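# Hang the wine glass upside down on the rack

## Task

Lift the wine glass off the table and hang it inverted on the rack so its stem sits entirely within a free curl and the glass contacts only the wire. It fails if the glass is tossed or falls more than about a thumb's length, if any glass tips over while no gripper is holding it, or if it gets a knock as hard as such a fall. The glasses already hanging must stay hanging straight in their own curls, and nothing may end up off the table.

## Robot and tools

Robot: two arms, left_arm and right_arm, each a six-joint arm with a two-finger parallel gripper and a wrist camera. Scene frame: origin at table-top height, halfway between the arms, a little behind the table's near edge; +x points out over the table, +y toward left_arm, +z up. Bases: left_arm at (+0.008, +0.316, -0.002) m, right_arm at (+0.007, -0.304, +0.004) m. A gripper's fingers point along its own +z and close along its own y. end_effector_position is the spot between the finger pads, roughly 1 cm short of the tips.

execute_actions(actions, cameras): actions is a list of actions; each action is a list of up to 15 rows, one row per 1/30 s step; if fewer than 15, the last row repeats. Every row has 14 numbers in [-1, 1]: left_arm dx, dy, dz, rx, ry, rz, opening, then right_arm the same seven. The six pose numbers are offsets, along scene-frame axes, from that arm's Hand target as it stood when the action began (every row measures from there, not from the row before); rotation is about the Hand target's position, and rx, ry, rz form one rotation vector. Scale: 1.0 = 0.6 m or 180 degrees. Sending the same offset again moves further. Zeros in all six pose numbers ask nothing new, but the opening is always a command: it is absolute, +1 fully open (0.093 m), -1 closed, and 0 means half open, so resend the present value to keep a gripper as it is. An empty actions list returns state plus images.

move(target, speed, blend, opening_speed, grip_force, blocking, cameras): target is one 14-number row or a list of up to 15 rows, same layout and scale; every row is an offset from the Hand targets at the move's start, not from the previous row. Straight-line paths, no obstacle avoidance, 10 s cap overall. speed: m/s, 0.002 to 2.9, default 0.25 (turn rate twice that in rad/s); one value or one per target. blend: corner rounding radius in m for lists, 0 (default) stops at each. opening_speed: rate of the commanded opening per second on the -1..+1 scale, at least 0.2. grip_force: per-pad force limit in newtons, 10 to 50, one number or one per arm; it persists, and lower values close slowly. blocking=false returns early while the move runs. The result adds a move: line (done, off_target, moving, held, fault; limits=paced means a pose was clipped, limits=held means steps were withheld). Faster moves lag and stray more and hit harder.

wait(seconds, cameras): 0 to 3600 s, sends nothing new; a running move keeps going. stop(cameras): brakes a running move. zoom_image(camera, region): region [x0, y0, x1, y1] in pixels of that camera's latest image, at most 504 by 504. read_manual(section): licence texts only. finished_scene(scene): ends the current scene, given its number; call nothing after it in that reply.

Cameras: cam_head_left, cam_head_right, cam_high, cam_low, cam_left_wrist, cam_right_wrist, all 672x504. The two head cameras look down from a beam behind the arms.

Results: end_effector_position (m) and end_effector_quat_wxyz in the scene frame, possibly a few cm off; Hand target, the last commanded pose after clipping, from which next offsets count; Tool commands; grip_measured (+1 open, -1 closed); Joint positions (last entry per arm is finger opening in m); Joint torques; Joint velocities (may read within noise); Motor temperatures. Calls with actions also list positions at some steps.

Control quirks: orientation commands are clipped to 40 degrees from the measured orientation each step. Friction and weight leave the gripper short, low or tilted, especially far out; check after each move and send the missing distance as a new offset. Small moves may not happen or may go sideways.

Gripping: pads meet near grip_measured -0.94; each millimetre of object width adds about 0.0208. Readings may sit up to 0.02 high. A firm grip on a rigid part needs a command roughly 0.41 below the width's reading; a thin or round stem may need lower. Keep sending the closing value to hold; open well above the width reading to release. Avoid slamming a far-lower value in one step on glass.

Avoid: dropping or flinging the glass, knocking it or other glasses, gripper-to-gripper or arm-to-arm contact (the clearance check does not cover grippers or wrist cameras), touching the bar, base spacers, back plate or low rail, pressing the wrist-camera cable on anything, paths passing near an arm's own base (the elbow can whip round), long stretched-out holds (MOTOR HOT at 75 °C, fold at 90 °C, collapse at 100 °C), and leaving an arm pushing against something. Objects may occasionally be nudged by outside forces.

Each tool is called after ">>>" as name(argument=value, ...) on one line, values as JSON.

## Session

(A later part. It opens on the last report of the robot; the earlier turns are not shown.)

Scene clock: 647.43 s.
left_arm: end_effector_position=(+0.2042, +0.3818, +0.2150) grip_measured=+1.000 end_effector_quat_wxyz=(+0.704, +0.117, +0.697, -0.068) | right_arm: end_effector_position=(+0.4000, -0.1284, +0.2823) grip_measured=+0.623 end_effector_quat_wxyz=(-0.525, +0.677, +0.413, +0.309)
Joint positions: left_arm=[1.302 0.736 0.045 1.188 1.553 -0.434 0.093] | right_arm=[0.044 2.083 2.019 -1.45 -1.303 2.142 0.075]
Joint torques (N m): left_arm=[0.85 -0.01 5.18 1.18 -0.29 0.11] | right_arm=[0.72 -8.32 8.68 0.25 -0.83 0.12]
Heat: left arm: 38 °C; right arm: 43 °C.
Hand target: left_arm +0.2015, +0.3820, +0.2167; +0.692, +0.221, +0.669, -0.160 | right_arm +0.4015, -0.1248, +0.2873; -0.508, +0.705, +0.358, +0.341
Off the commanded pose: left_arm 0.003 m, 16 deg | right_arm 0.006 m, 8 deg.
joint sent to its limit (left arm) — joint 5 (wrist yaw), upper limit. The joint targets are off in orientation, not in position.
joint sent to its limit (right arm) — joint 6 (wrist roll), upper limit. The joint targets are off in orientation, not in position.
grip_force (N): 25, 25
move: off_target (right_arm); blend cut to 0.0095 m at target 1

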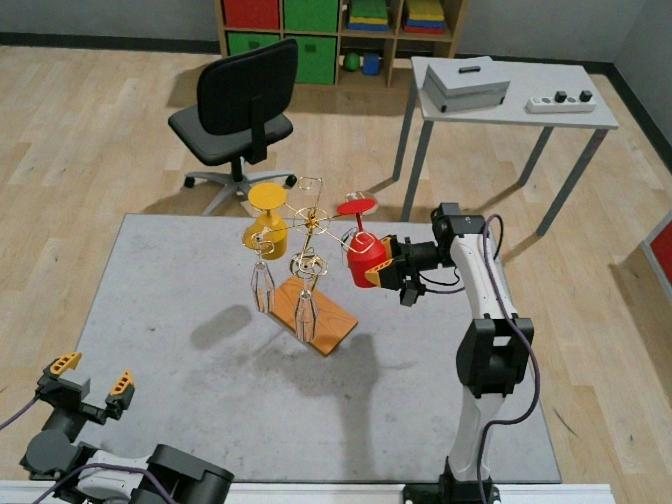

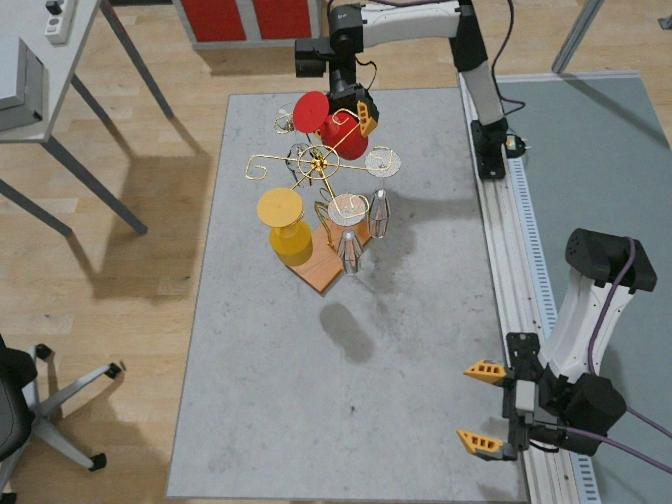

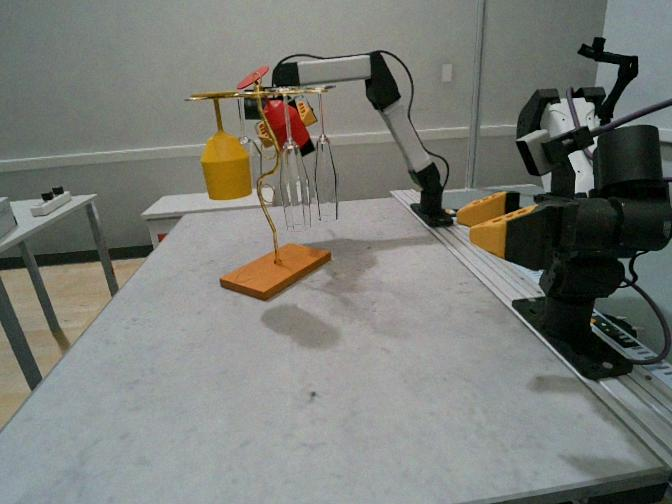

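>>> move(target=[[0,0,0,0,0,0,1,-0.026,0.039,0.009,0,0,0.03,0.2],[0,0,0,0,0,0,1,-0.05,0.049,0.009,0,0,0.03,0.2]], speed=0.05, blend=[0.005,0], cameras=["cam_head_right","cam_high","cam_low"])

>>> zoom_image(camera="cam_high", region=[260, 40, 420, 200])

>>> zoom_image(camera="cam_head_right", region=[280, 160, 440, 320])

Scene clock: 656.10 s.
left_arm: end_effector_position=(+0.2042, +0.3818, +0.2150) grip_measured=+1.000 end_effector_quat_wxyz=(+0.704, +0.117, +0.697, -0.068) | right_arm: end_effector_position=(+0.3812, -0.0980, +0.2760) grip_measured=+0.622 end_effector_quat_wxyz=(-0.547, +0.666, +0.427, +0.274)
Joint positions: left_arm=[1.302 0.736 0.045 1.188 1.553 -0.434 0.093] | right_arm=[0.121 2.083 1.989 -1.462 -1.311 2.142 0.075]
Joint torques (N m): left_arm=[0.88 0.01 5.18 1.18 -0.29 0.12] | right_arm=[0.91 -13 5.29 0.31 -0.75 0.1]
Heat: left arm: 38 °C; right arm: 45 °C.
Hand target: left_arm +0.2015, +0.3820, +0.2167; +0.692, +0.221, +0.669, -0.160 | right_arm +0.3715, -0.0953, +0.2926; -0.524, +0.687, +0.391, +0.316
Off the commanded pose: left_arm 0.003 m, 16 deg | right_arm 0.020 m, 7 deg.
joint sent to its limit (left arm) — joint 5 (wrist yaw), upper limit. The joint targets are off in orientation, not in position.
joint sent to its limit (right arm) — joint 6 (wrist roll), upper limit. The joint targets are off in orientation, not in position.
grip_force (N): 25, 25
move: off_target (right_arm)

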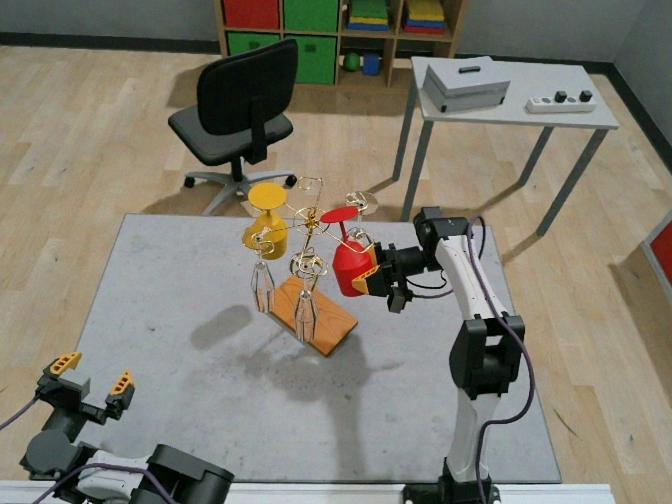

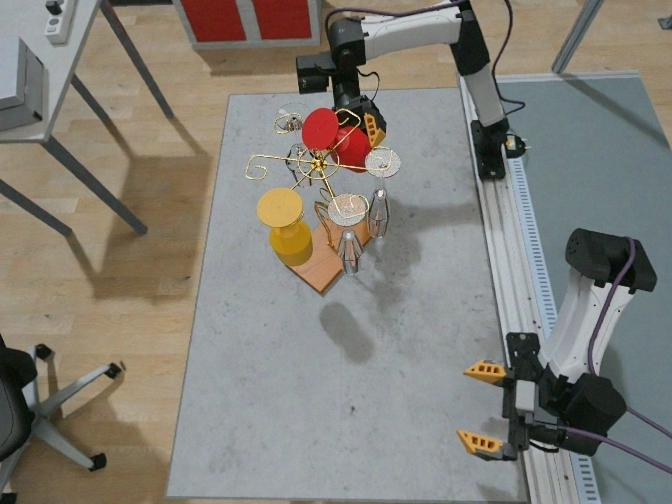

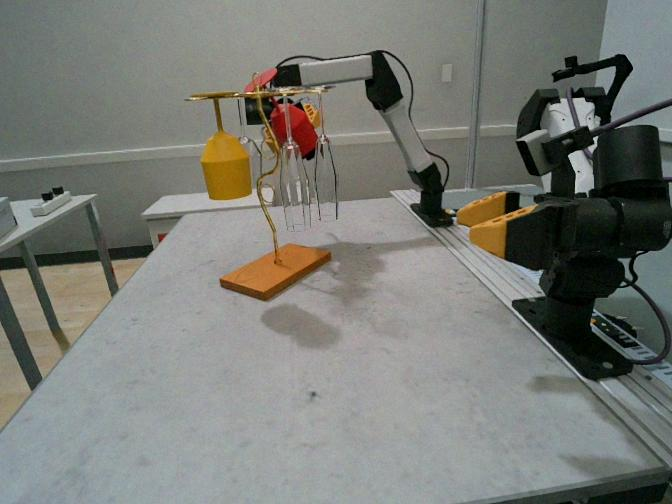

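Scaled by 3.150 from the camera's image (finer frame: 960x720).

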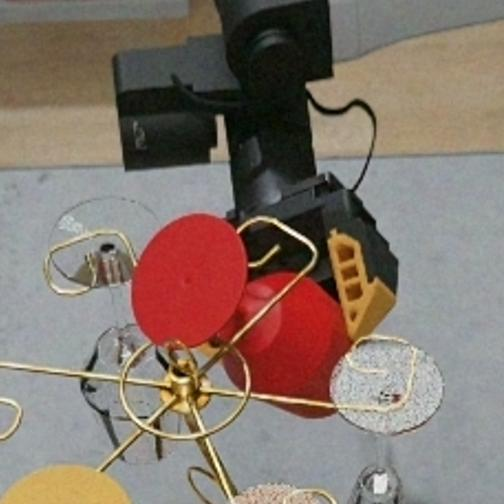

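Scaled by 3.150 from the camera's image (finer frame: 960x720).

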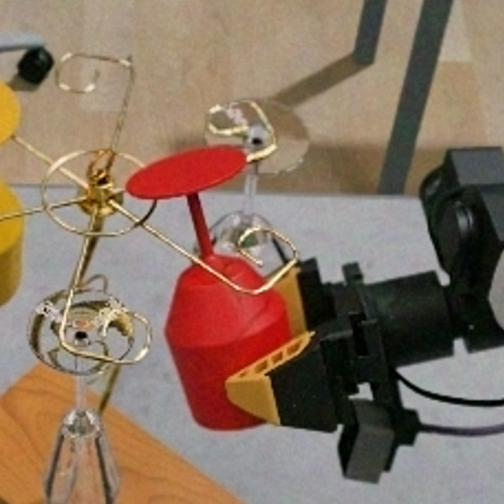

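>>> move(target=[0,0,0,0,0,0,1,-0.005,0,0.012,0,0,0,0.2], speed=0.04, cameras=["cam_head_right","cam_high"])

>>> zoom_image(camera="cam_high", region=[260, 40, 420, 200])

>>> zoom_image(camera="cam_head_right", region=[300, 180, 400, 280])

Scene clock: 664.07 s.
left_arm: end_effector_position=(+0.2042, +0.3818, +0.2150) grip_measured=+1.000 end_effector_quat_wxyz=(+0.704, +0.117, +0.697, -0.068) | right_arm: end_effector_position=(+0.3794, -0.0982, +0.2784) grip_measured=+0.622 end_effector_quat_wxyz=(-0.547, +0.666, +0.427, +0.274)
Joint positions: left_arm=[1.302 0.736 0.045 1.188 1.553 -0.434 0.093] | right_arm=[0.121 2.076 1.989 -1.47 -1.312 2.142 0.075]
Joint torques (N m): left_arm=[0.85 0.01 5.14 1.18 -0.28 0.12] | right_arm=[1.06 -13.05 6.79 0.16 -0.77 0.1]
Motor temperatures (°C): left_arm=[27 28 38 33 27 28 26] | right_arm=[28 49 37 35 26 28 26]
Heat: left arm: 38 °C; right arm: 49 °C.
Hand target: left_arm +0.2015, +0.3820, +0.2167; +0.692, +0.221, +0.669, -0.160 | right_arm +0.3685, -0.0953, +0.2999; -0.524, +0.687, +0.391, +0.317
Off the commanded pose: left_arm 0.003 m, 16 deg | right_arm 0.024 m, 7 deg.
joint sent to its limit (left arm) — joint 5 (wrist yaw), upper limit. The joint targets are off in orientation, not in position.
joint sent to its limit (right arm) — joint 6 (wrist roll), upper limit. The joint targets are off in orientation, not in position.
grip_force (N): 25, 25
move: off_target (right_arm)

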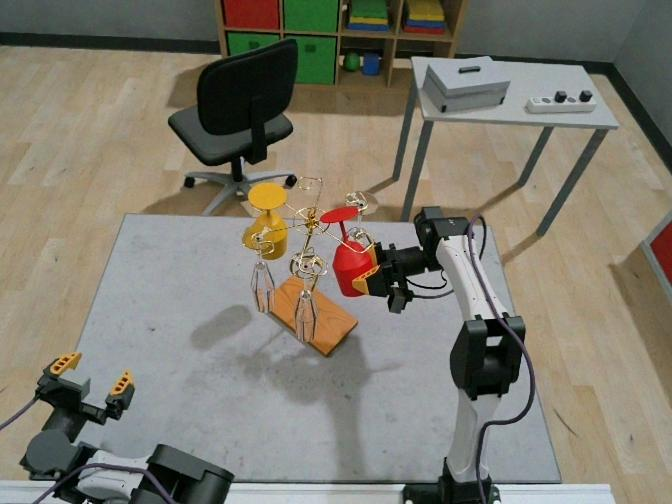

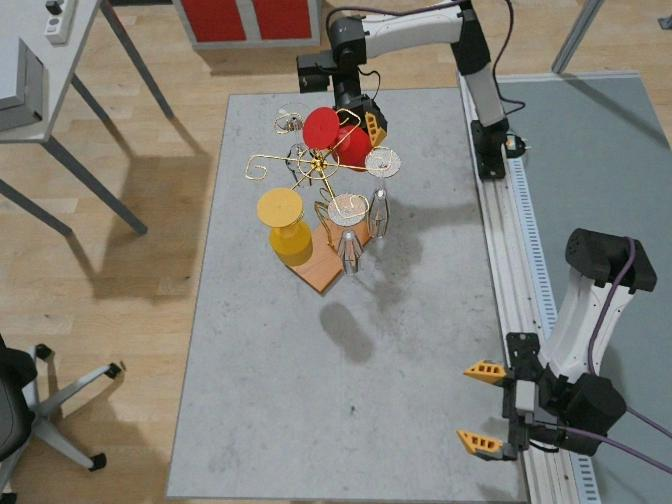

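Scaled by 3.150 from the camera's image (finer frame: 960x720).

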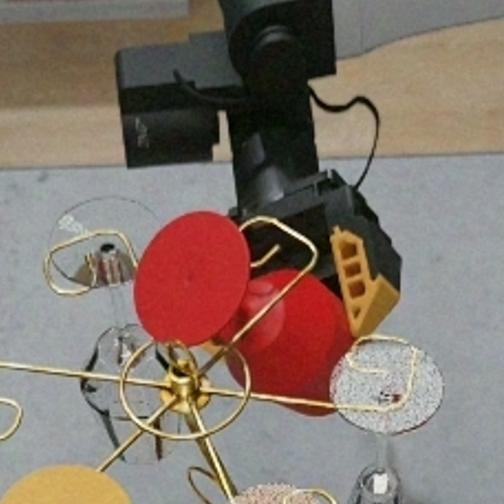

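Scaled by 5.040 from the camera's image (finer frame: 960x720).

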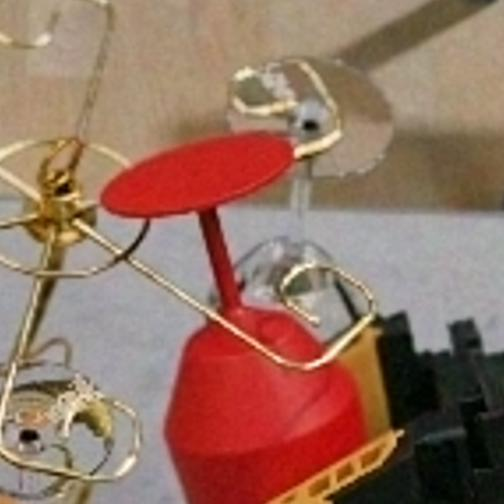

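>>> move(target=[0,0,0,0,0,0,1,0.029,0.015,-0.012,0.027,-0.0875,-0.039,0.2], speed=0.05, cameras=["cam_head_right","cam_high","cam_low"])

>>> zoom_image(camera="cam_high", region=[260, 40, 420, 200])

>>> zoom_image(camera="cam_head_right", region=[300, 180, 400, 280])

Scene clock: 684.30 s.
left_arm: end_effector_position=(+0.2042, +0.3818, +0.2150) grip_measured=+1.000 end_effector_quat_wxyz=(+0.704, +0.117, +0.697, -0.068) | right_arm: end_effector_position=(+0.3940, -0.0900, +0.2709) grip_measured=+0.622 end_effector_quat_wxyz=(-0.510, +0.610, +0.489, +0.360)
Joint positions: left_arm=[1.302 0.736 0.045 1.188 1.553 -0.434 0.093] | right_arm=[0.135 2.021 1.847 -1.133 -1.333 2.142 0.075]
Joint torques (N m): left_arm=[0.85 -0.01 5.16 1.17 -0.29 0.11] | right_arm=[0.92 -13.05 5.93 0.9 -0.88 0.1]
Motor temperatures (°C): left_arm=[27 28 38 33 27 28 26] | right_arm=[28 54 37 35 26 28 26]
Heat: left arm: 38 °C; right arm: 54 °C.
Hand target: left_arm +0.2015, +0.3820, +0.2167; +0.692, +0.221, +0.669, -0.160 | right_arm +0.3859, -0.0864, +0.2927; -0.474, +0.637, +0.403, +0.455
Off the commanded pose: left_arm 0.003 m, 16 deg | right_arm 0.024 m, 16 deg.
joint sent to its limit (left arm) — joint 5 (wrist yaw), upper limit. The joint targets are off in orientation, not in position.
joint sent to its limit (right arm) — joint 6 (wrist roll), upper limit. The joint targets are off in orientation, not in position.
grip_force (N): 25, 25
move: off_target (right_arm)

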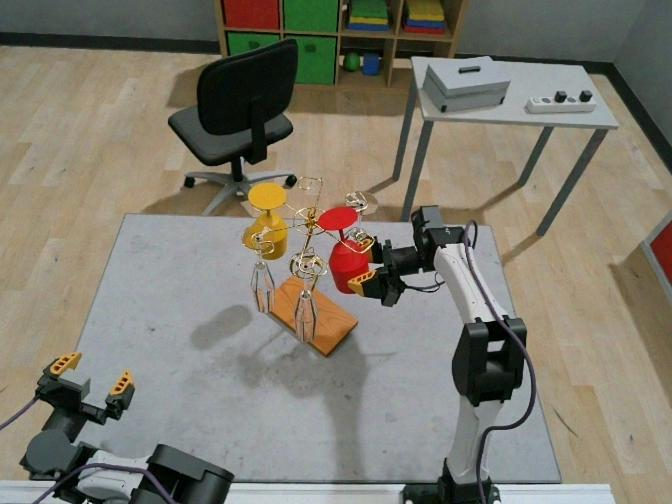

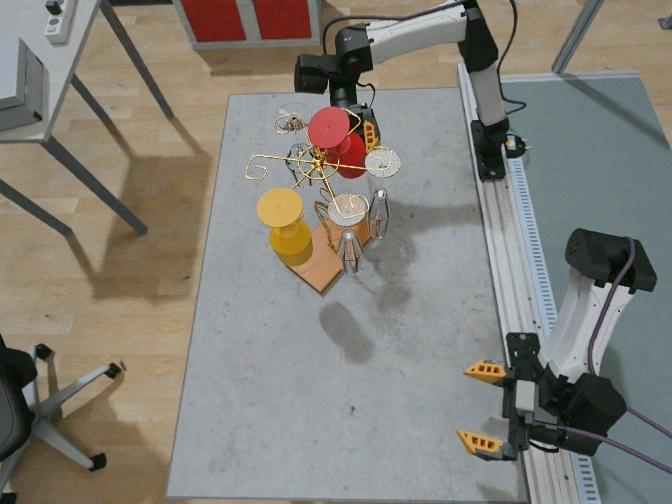

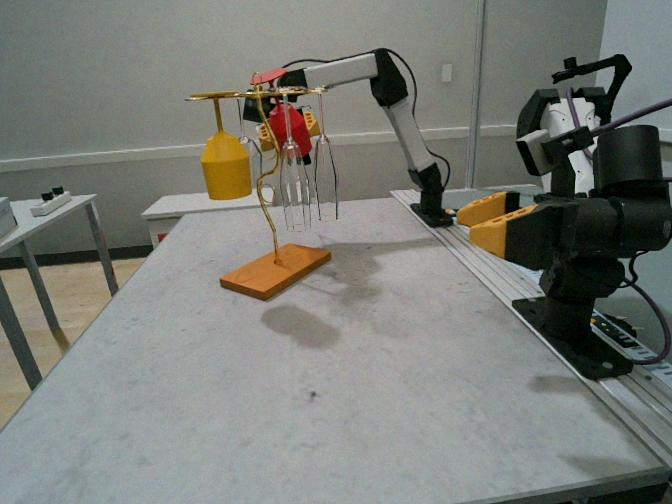

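Scaled by 3.150 from the camera's image (finer frame: 960x720).

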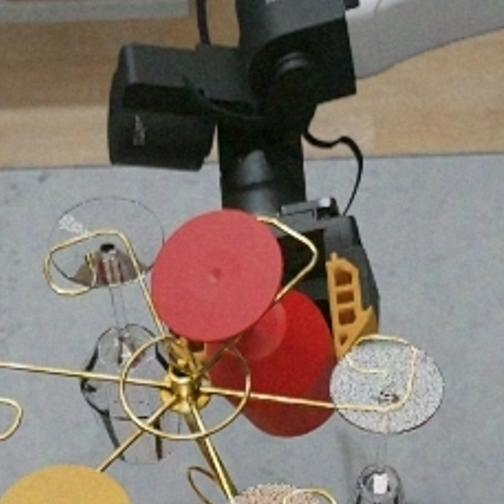

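Scaled by 5.040 from the camera's image (finer frame: 960x720).

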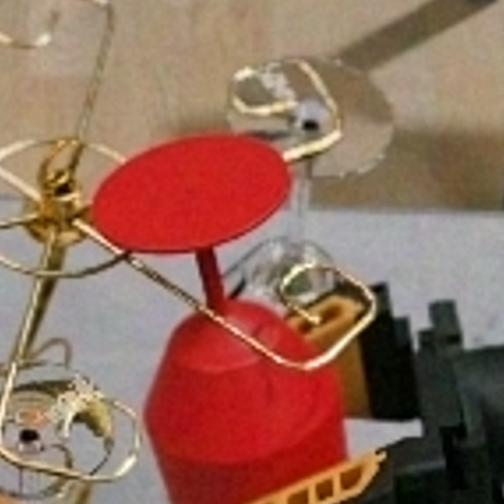

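>>> move(target=[0,0,0,0,0,0,1,0.0,0.0,-0.008,0.02,-0.06,0.02,0.2], speed=0.05, cameras=["cam_head_right","cam_high"])

>>> zoom_image(camera="cam_high", region=[260, 40, 420, 200])

>>> zoom_image(camera="cam_head_right", region=[300, 180, 400, 280])

Scene clock: 699.47 s.
left_arm: end_effector_position=(+0.2042, +0.3818, +0.2150) grip_measured=+1.000 end_effector_quat_wxyz=(+0.704, +0.117, +0.697, -0.068) | right_arm: end_effector_position=(+0.3935, -0.0881, +0.2663) grip_measured=+0.622 end_effector_quat_wxyz=(-0.491, +0.553, +0.523, +0.424)
Joint positions: left_arm=[1.302 0.736 0.045 1.188 1.553 -0.434 0.093] | right_arm=[0.135 1.955 1.675 -0.846 -1.387 2.142 0.075]
Joint torques (N m): left_arm=[0.88 -0.01 5.18 1.17 -0.29 0.13] | right_arm=[0.59 -12.7 6.12 1.18 -0.86 0.11]
Motor temperatures (°C): left_arm=[27 28 38 33 27 28 26] | right_arm=[28 59 36 35 26 28 26]
Heat: left arm: 38 °C; right arm: 59 °C.
Hand target: left_arm +0.2015, +0.3820, +0.2167; +0.692, +0.221, +0.669, -0.160 | right_arm +0.3859, -0.0864, +0.2878; -0.467, +0.564, +0.451, +0.511
Off the commanded pose: left_arm 0.003 m, 16 deg | right_arm 0.023 m, 13 deg.
joint sent to its limit (left arm) — joint 5 (wrist yaw), upper limit. The joint targets are off in orientation, not in position.
joint sent to its limit (right arm) — joint 6 (wrist roll), upper limit. The joint targets are off in orientation, not in position.
grip_force (N): 25, 25
move: off_target (right_arm)

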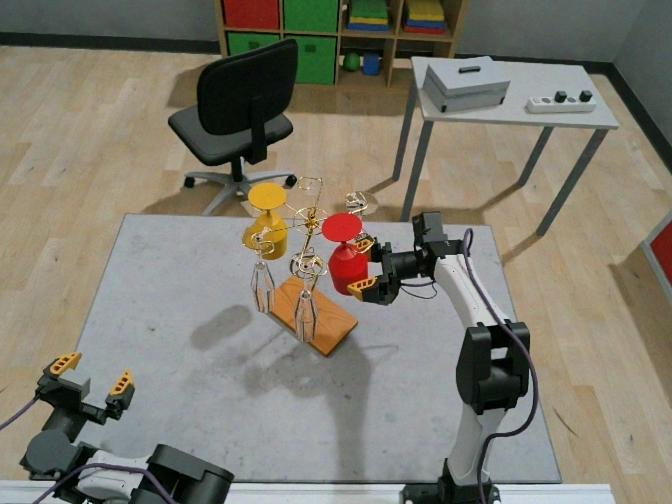

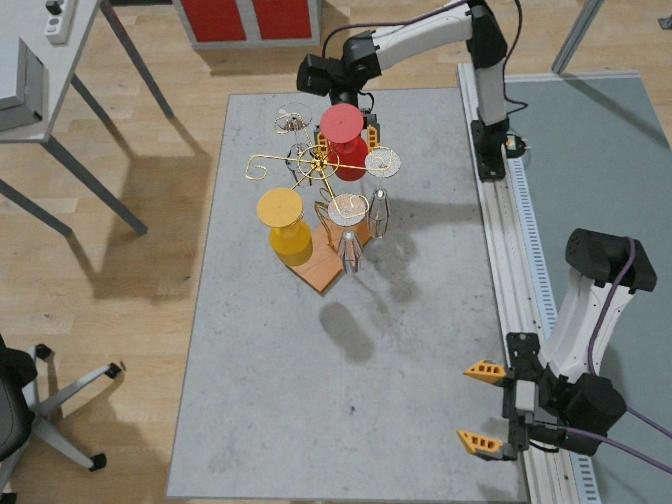

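Scaled by 3.150 from the camera's image (finer frame: 960x720).

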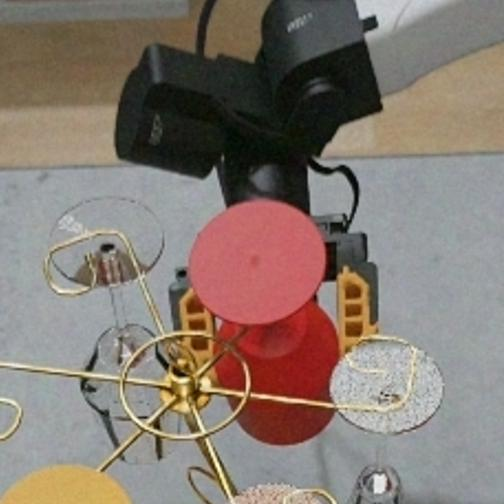

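Scaled by 5.040 from the camera's image (finer frame: 960x720).

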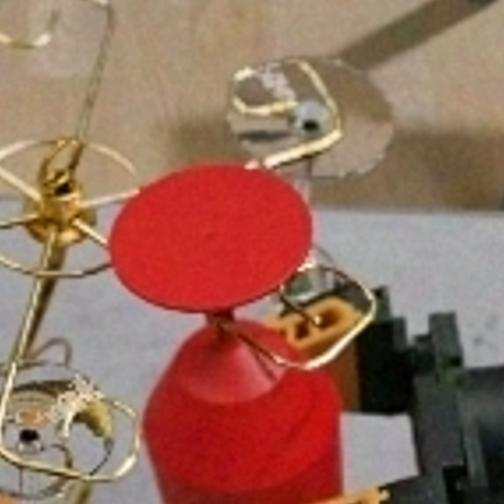

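>>> move(target=[[0,0,0,0,0,0,1,0.004,-0.01,0.0,0,0,0,0.2],[0,0,0,0,0,0,1,-0.006,-0.024,0.0,0,0,0,0.2]], speed=0.04, blend=[0.004,0], cameras=["cam_head_right","cam_high"])

>>> zoom_image(camera="cam_high", region=[260, 40, 420, 200])

>>> zoom_image(camera="cam_head_right", region=[300, 180, 400, 280])

Scene clock: 711.27 s.
left_arm: end_effector_position=(+0.2042, +0.3818, +0.2150) grip_measured=+1.000 end_effector_quat_wxyz=(+0.704, +0.117, +0.697, -0.068) | right_arm: end_effector_position=(+0.3876, -0.0986, +0.2675) grip_measured=+0.622 end_effector_quat_wxyz=(-0.491, +0.555, +0.515, +0.431)
Joint positions: left_arm=[1.302 0.736 0.045 1.188 1.553 -0.434 0.093] | right_arm=[0.11 1.914 1.617 -0.829 -1.399 2.142 0.075]
Joint torques (N m): left_arm=[0.88 -0.02 5.18 1.17 -0.29 0.12] | right_arm=[-0.39 -12.27 6.15 1.18 -0.87 0.09]
Motor temperatures (°C): left_arm=[27 28 38 33 27 28 26] | right_arm=[28 62 36 35 26 28 26]
Heat: left arm: 38 °C; right arm: 62 °C.
Hand target: left_arm +0.2015, +0.3820, +0.2167; +0.692, +0.221, +0.669, -0.160 | right_arm +0.3823, -0.1008, +0.2879; -0.467, +0.563, +0.451, +0.511
Off the commanded pose: left_arm 0.003 m, 16 deg | right_arm 0.021 m, 12 deg.
joint sent to its limit (left arm) — joint 5 (wrist yaw), upper limit. The joint targets are off in orientation, not in position.
joint sent to its limit (right arm) — joint 6 (wrist roll), upper limit. The joint targets are off in orientation, not in position.
grip_force (N): 25, 25
move: off_target (right_arm)

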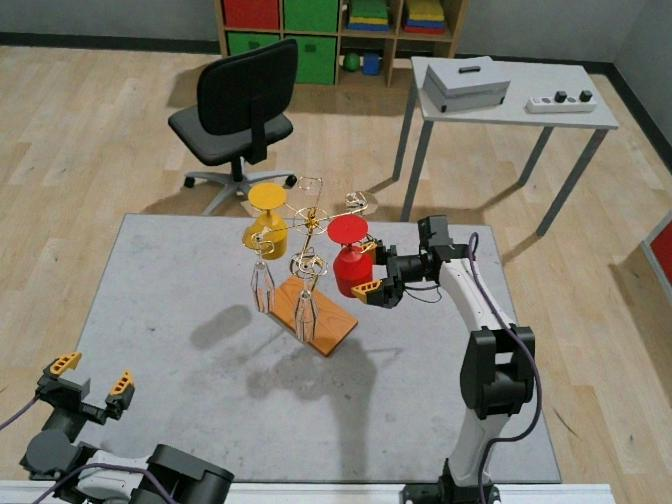

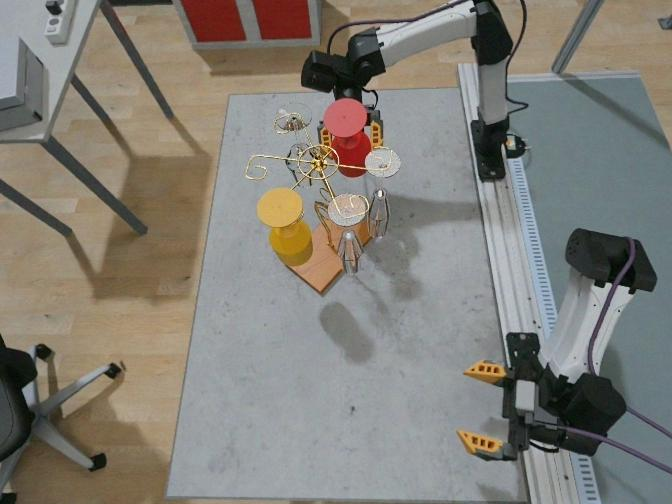

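Scaled by 3.150 from the camera's image (finer frame: 960x720).

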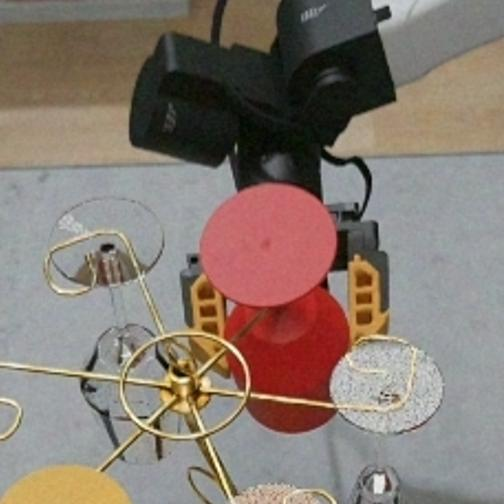

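Scaled by 5.040 from the camera's image (finer frame: 960x720).

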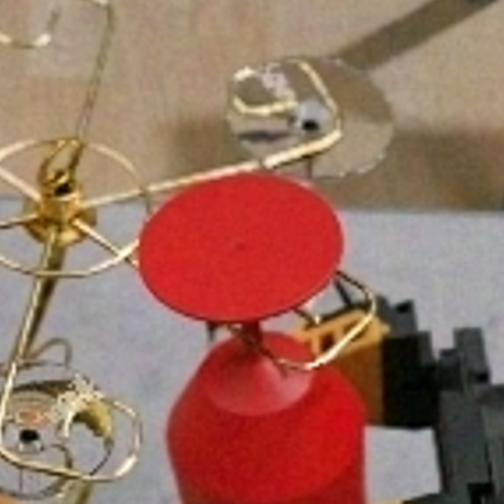

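>>> move(target=[[0,0,0,0,0,0,1,-0.015,-0.031,0.0,0,0,0,0.2],[0,0,0,0,0,0,1,-0.022,-0.039,-0.038,0,0,0,0.2]], speed=0.04, blend=[0.004,0], cameras=["cam_head_right","cam_high","cam_low"])

>>> zoom_image(camera="cam_high", region=[260, 40, 420, 200])

>>> zoom_image(camera="cam_head_right", region=[300, 180, 400, 280])

>>> zoom_image(camera="cam_low", region=[200, 50, 380, 230])

Scene clock: 722.80 s.
left_arm: end_effector_position=(+0.2042, +0.3818, +0.2150) grip_measured=+1.000 end_effector_quat_wxyz=(+0.704, +0.117, +0.697, -0.068) | right_arm: end_effector_position=(+0.3732, -0.1221, +0.2471) grip_measured=+0.622 end_effector_quat_wxyz=(-0.487, +0.562, +0.496, +0.448)
Joint positions: left_arm=[1.302 0.736 0.045 1.188 1.553 -0.434 0.093] | right_arm=[0.051 1.831 1.413 -0.708 -1.424 2.142 0.075]
Joint torques (N m): left_arm=[0.9 -0.02 5.16 1.18 -0.28 0.12] | right_arm=[-0.5 -11.17 6.02 1.15 -0.85 0.07]
Motor temperatures (°C): left_arm=[27 28 38 33 27 28 26] | right_arm=[28 62 35 35 26 28 26]
Heat: left arm: 38 °C; right arm: 62 °C.
Hand target: left_arm +0.2015, +0.3820, +0.2167; +0.692, +0.221, +0.669, -0.160 | right_arm +0.3692, -0.1242, +0.2651; -0.467, +0.564, +0.451, +0.511
Off the commanded pose: left_arm 0.003 m, 16 deg | right_arm 0.019 m, 9 deg.
joint sent to its limit (left arm) — joint 5 (wrist yaw), upper limit. The joint targets are off in orientation, not in position.
joint sent to its limit (right arm) — joint 6 (wrist roll), upper limit. The joint targets are off in orientation, not in position.
grip_force (N): 25, 25
move: off_target (right_arm)

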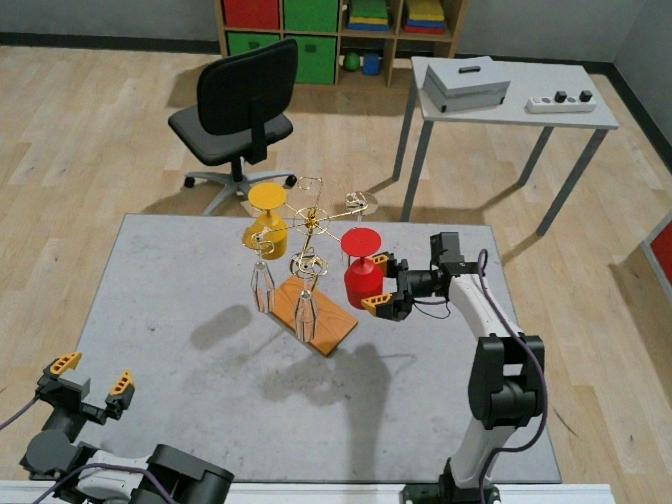

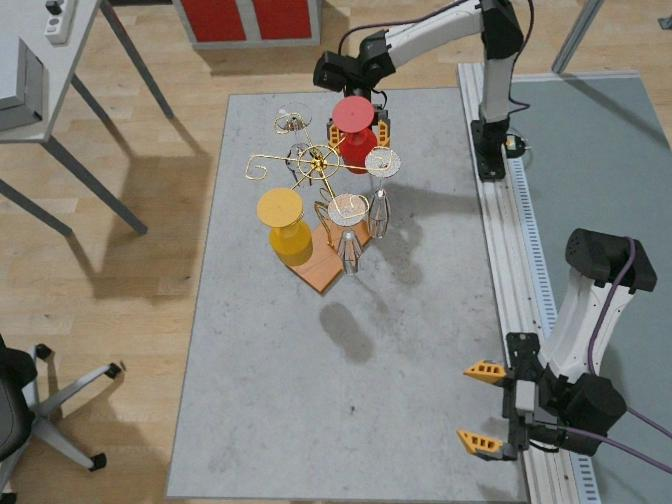

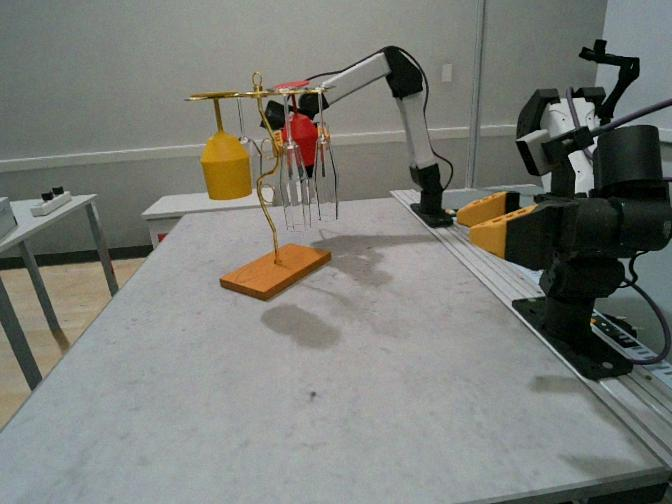

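Scaled by 3.150 from the camera's image (finer frame: 960x720).

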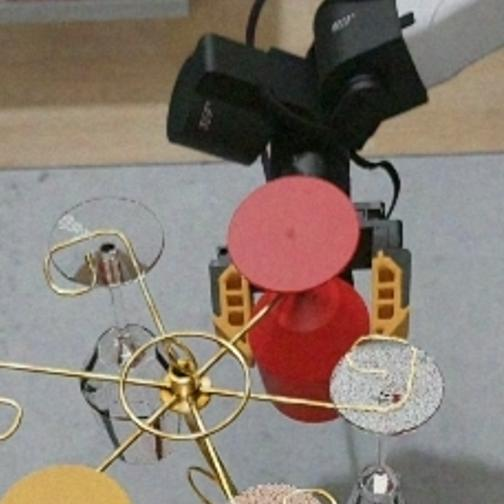

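Scaled by 5.040 from the camera's image (finer frame: 960x720).

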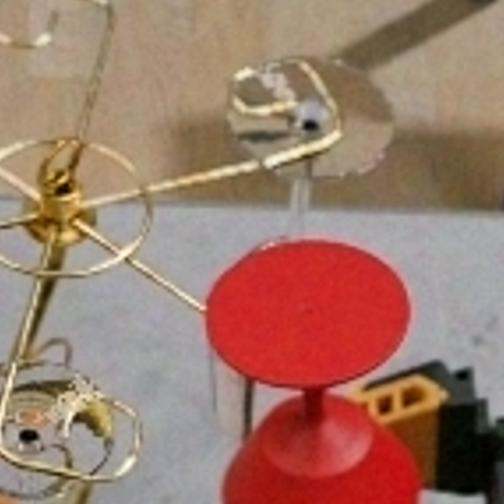

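Scaled by 2.800 from the camera's image (finer frame: 960x720).

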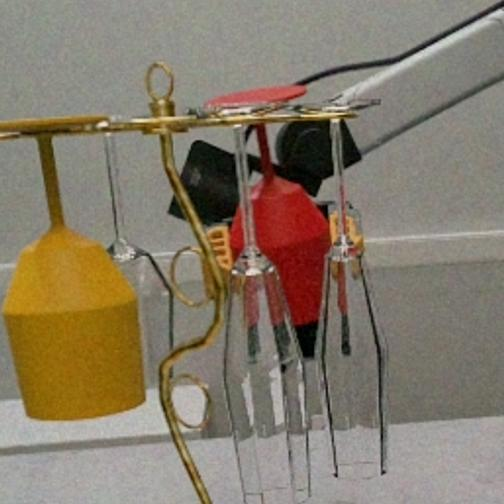

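>>> move(target=[0,0,0,0,0,0,1,0,0.0,-0.016,0,0,0,0.2], speed=0.03, cameras=["cam_head_right","cam_high","cam_low"])

>>> zoom_image(camera="cam_low", region=[240, 60, 340, 160])

>>> zoom_image(camera="cam_high", region=[300, 80, 400, 180])

Scene clock: 729.53 s.
left_arm: end_effector_position=(+0.2042, +0.3818, +0.2150) grip_measured=+1.000 end_effector_quat_wxyz=(+0.704, +0.117, +0.697, -0.068) | right_arm: end_effector_position=(+0.3722, -0.1221, +0.2398) grip_measured=+0.622 end_effector_quat_wxyz=(-0.486, +0.561, +0.497, +0.450)
Joint positions: left_arm=[1.302 0.736 0.045 1.188 1.553 -0.434 0.093] | right_arm=[0.051 1.83 1.381 -0.671 -1.425 2.142 0.075]
Joint torques (N m): left_arm=[0.87 -0.03 5.19 1.18 -0.29 0.12] | right_arm=[-0.55 -10.74 6.11 1.19 -0.83 0.09]
Motor temperatures (°C): left_arm=[27 28 38 33 27 28 26] | right_arm=[28 63 36 35 26 28 26]
Heat: left arm: 38 °C; right arm: 63 °C.
Hand target: left_arm +0.2015, +0.3820, +0.2167; +0.692, +0.221, +0.669, -0.160 | right_arm +0.3692, -0.1242, +0.2555; -0.467, +0.564, +0.451, +0.511
Off the commanded pose: left_arm 0.003 m, 16 deg | right_arm 0.016 m, 9 deg.
joint sent to its limit (left arm) — joint 5 (wrist yaw), upper limit. The joint targets are off in orientation, not in position.
joint sent to its limit (right arm) — joint 6 (wrist roll), upper limit. The joint targets are off in orientation, not in position.
grip_force (N): 25, 25
move: off_target (right_arm)

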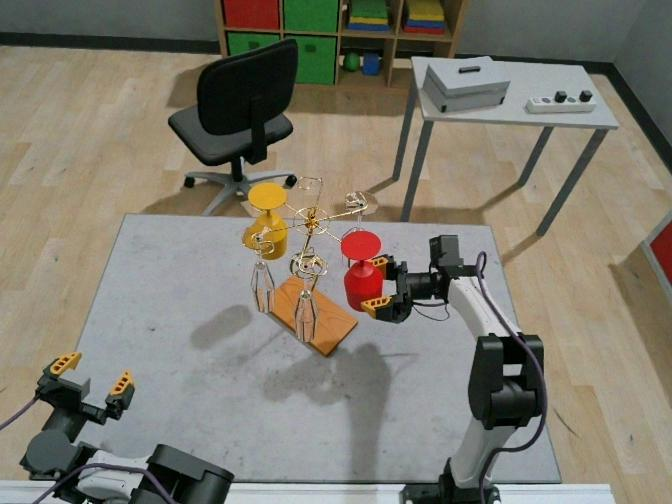

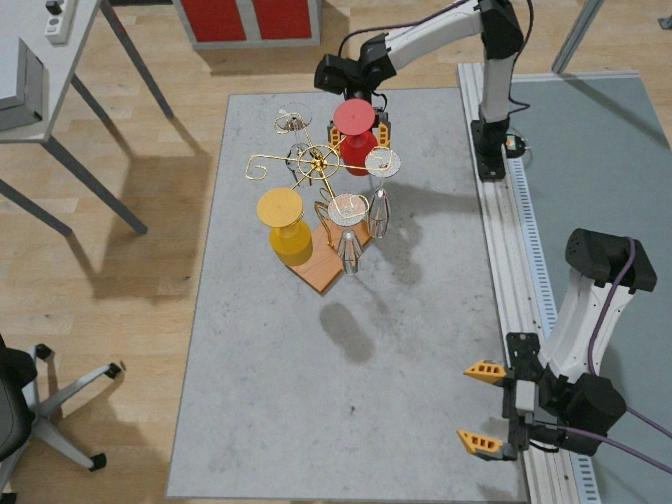

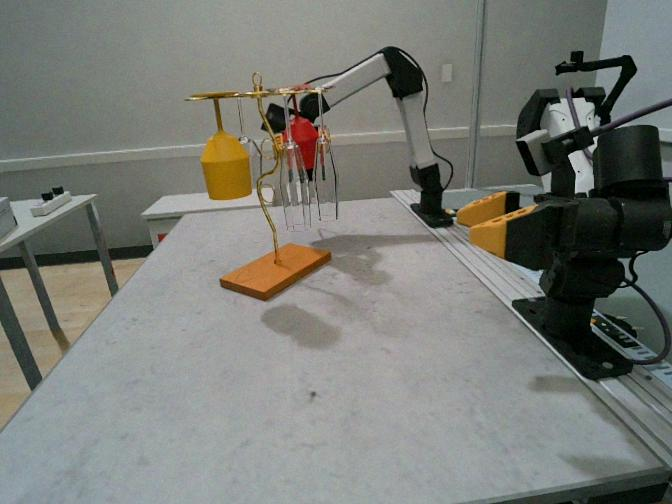

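Scaled by 5.040 from the camera's image (finer frame: 960x720).

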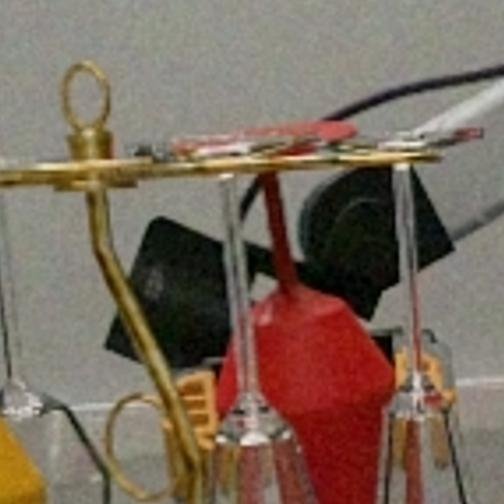

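Scaled by 5.040 from the camera's image (finer frame: 960x720).

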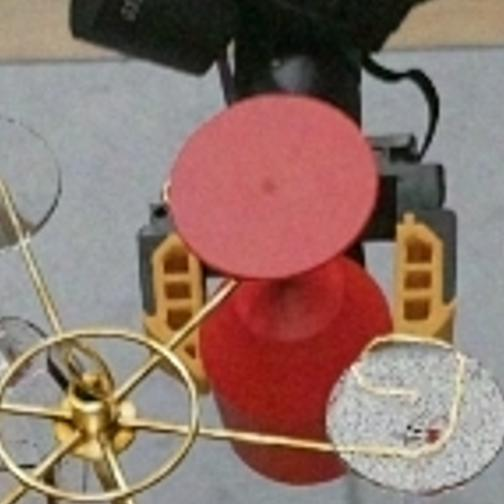

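>>> move(target=[0,0,0,0,0,0,1,0,0.0,-0.01,0,0,0,0.2], speed=0.03)

>>> move(target=[0,0,0,0,0,0,1,0,0.0,-0.01,0,0,0,0.2], speed=0.03, cameras=["cam_head_right","cam_high","cam_low"])

>>> zoom_image(camera="cam_low", region=[240, 60, 340, 160])

>>> zoom_image(camera="cam_head_right", region=[300, 180, 400, 280])

Scene clock: 735.30 s.
left_arm: end_effector_position=(+0.2042, +0.3818, +0.2150) grip_measured=+1.000 end_effector_quat_wxyz=(+0.704, +0.117, +0.697, -0.068) | right_arm: end_effector_position=(+0.3714, -0.1218, +0.2384) grip_measured=+0.622 end_effector_quat_wxyz=(-0.488, +0.554, +0.499, +0.454)
Joint positions: left_arm=[1.302 0.736 0.045 1.188 1.553 -0.434 0.093] | right_arm=[0.051 1.83 1.365 -0.644 -1.438 2.142 0.075]
Joint torques (N m): left_arm=[0.9 -0.01 5.19 1.17 -0.28 0.12] | right_arm=[-0.51 -10.48 5.72 1.14 -0.7 0.09]
Motor temperatures (°C): left_arm=[27 28 38 33 27 28 26] | right_arm=[28 62 35 35 26 28 26]
Heat: left arm: 38 °C; right arm: 62 °C.
Hand target: left_arm +0.2015, +0.3820, +0.2167; +0.692, +0.221, +0.669, -0.160 | right_arm +0.3691, -0.1242, +0.2494; -0.467, +0.564, +0.451, +0.510
Off the commanded pose: left_arm 0.003 m, 16 deg | right_arm 0.012 m, 9 deg.
joint sent to its limit (left arm) — joint 5 (wrist yaw), upper limit. The joint targets are off in orientation, not in position.
joint sent to its limit (right arm) — joint 6 (wrist roll), upper limit. The joint targets are off in orientation, not in position.
grip_force (N): 25, 25
move: off_target (right_arm)

Scene clock: 737.93 s.
left_arm: end_effector_position=(+0.2042, +0.3818, +0.2150) grip_measured=+1.000 end_effector_quat_wxyz=(+0.704, +0.117, +0.697, -0.068) | right_arm: end_effector_position=(+0.3711, -0.1215, +0.2377) grip_measured=+0.622 end_effector_quat_wxyz=(-0.491, +0.549, +0.499, +0.458)
Joint positions: left_arm=[1.302 0.736 0.045 1.188 1.553 -0.434 0.093] | right_arm=[0.051 1.83 1.353 -0.616 -1.45 2.152 0.075]
Joint velocities: left_arm=[-0.012 -0.007 -0.017 -0.066 -0.154 0.037 0] | right_arm=[within noise]
Joint torques (N m): left_arm=[0.9 -0.02 5.2 1.17 -0.29 0.12] | right_arm=[-0.5 -10.14 5.34 1.06 -0.56 -0.03]
Motor temperatures (°C): left_arm=[27 28 38 33 27 28 26] | right_arm=[28 62 35 35 26 28 26]
Heat: left arm: 38 °C; right arm: 62 °C.
Hand target: left_arm +0.2015, +0.3820, +0.2167; +0.692, +0.221, +0.669, -0.160 | right_arm +0.3692, -0.1242, +0.2435; -0.467, +0.564, +0.451, +0.511
Off the commanded pose: left_arm 0.003 m, 16 deg | right_arm 0.007 m, 9 deg.
joint sent to its limit (left arm) — joint 5 (wrist yaw), upper limit. The joint targets are off in orientation, not in position.
joint sent to its limit (right arm) — joint 6 (wrist roll), upper limit. The joint targets are off in orientation, not in position.
grip_force (N): 25, 25
move: off_target (right_arm)

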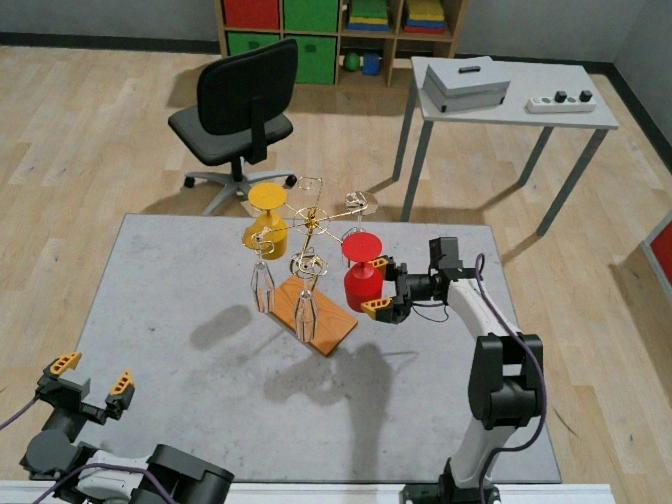

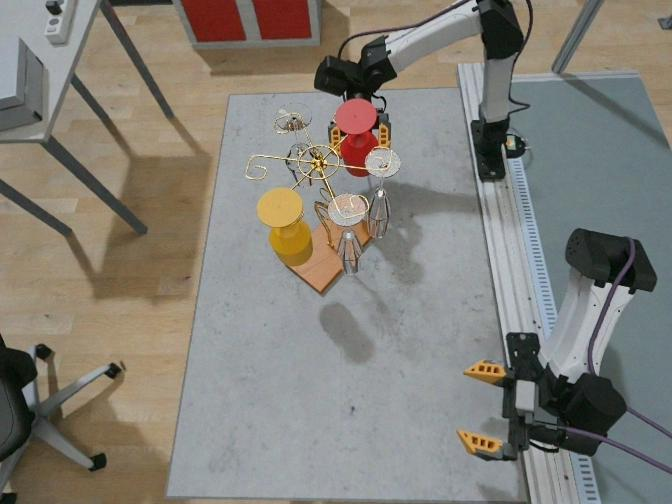

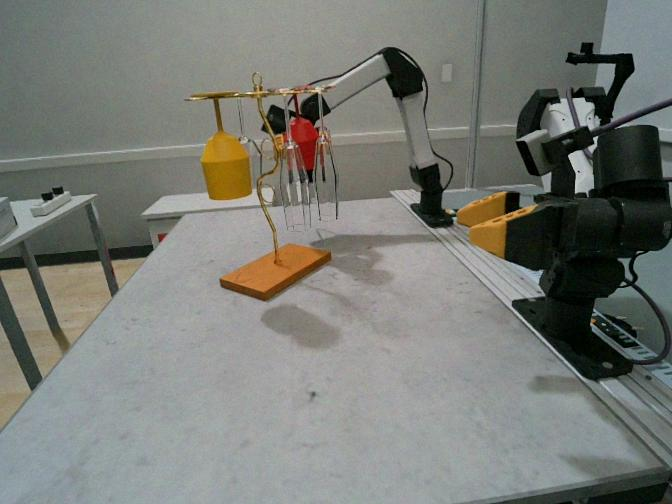

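Scaled by 5.040 from the camera's image (finer frame: 960x720).

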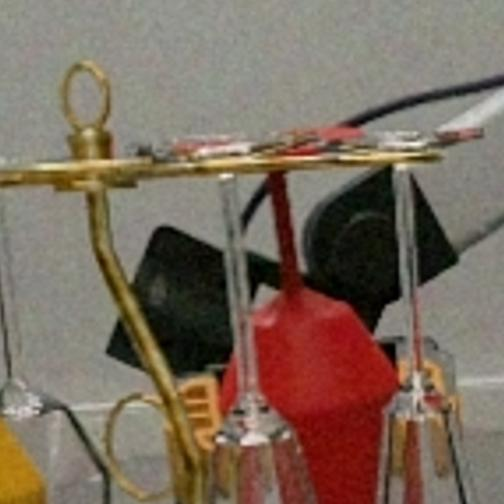

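Scaled by 5.040 from the camera's image (finer frame: 960x720).

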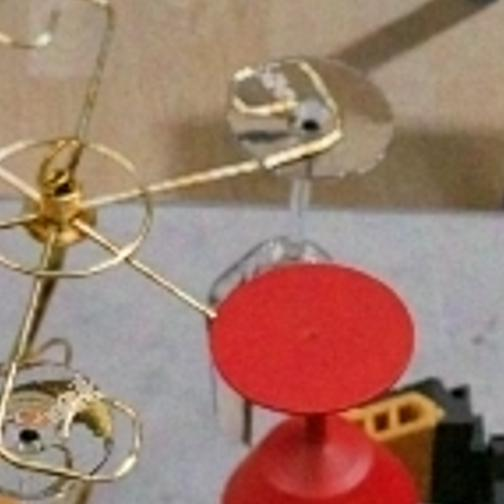

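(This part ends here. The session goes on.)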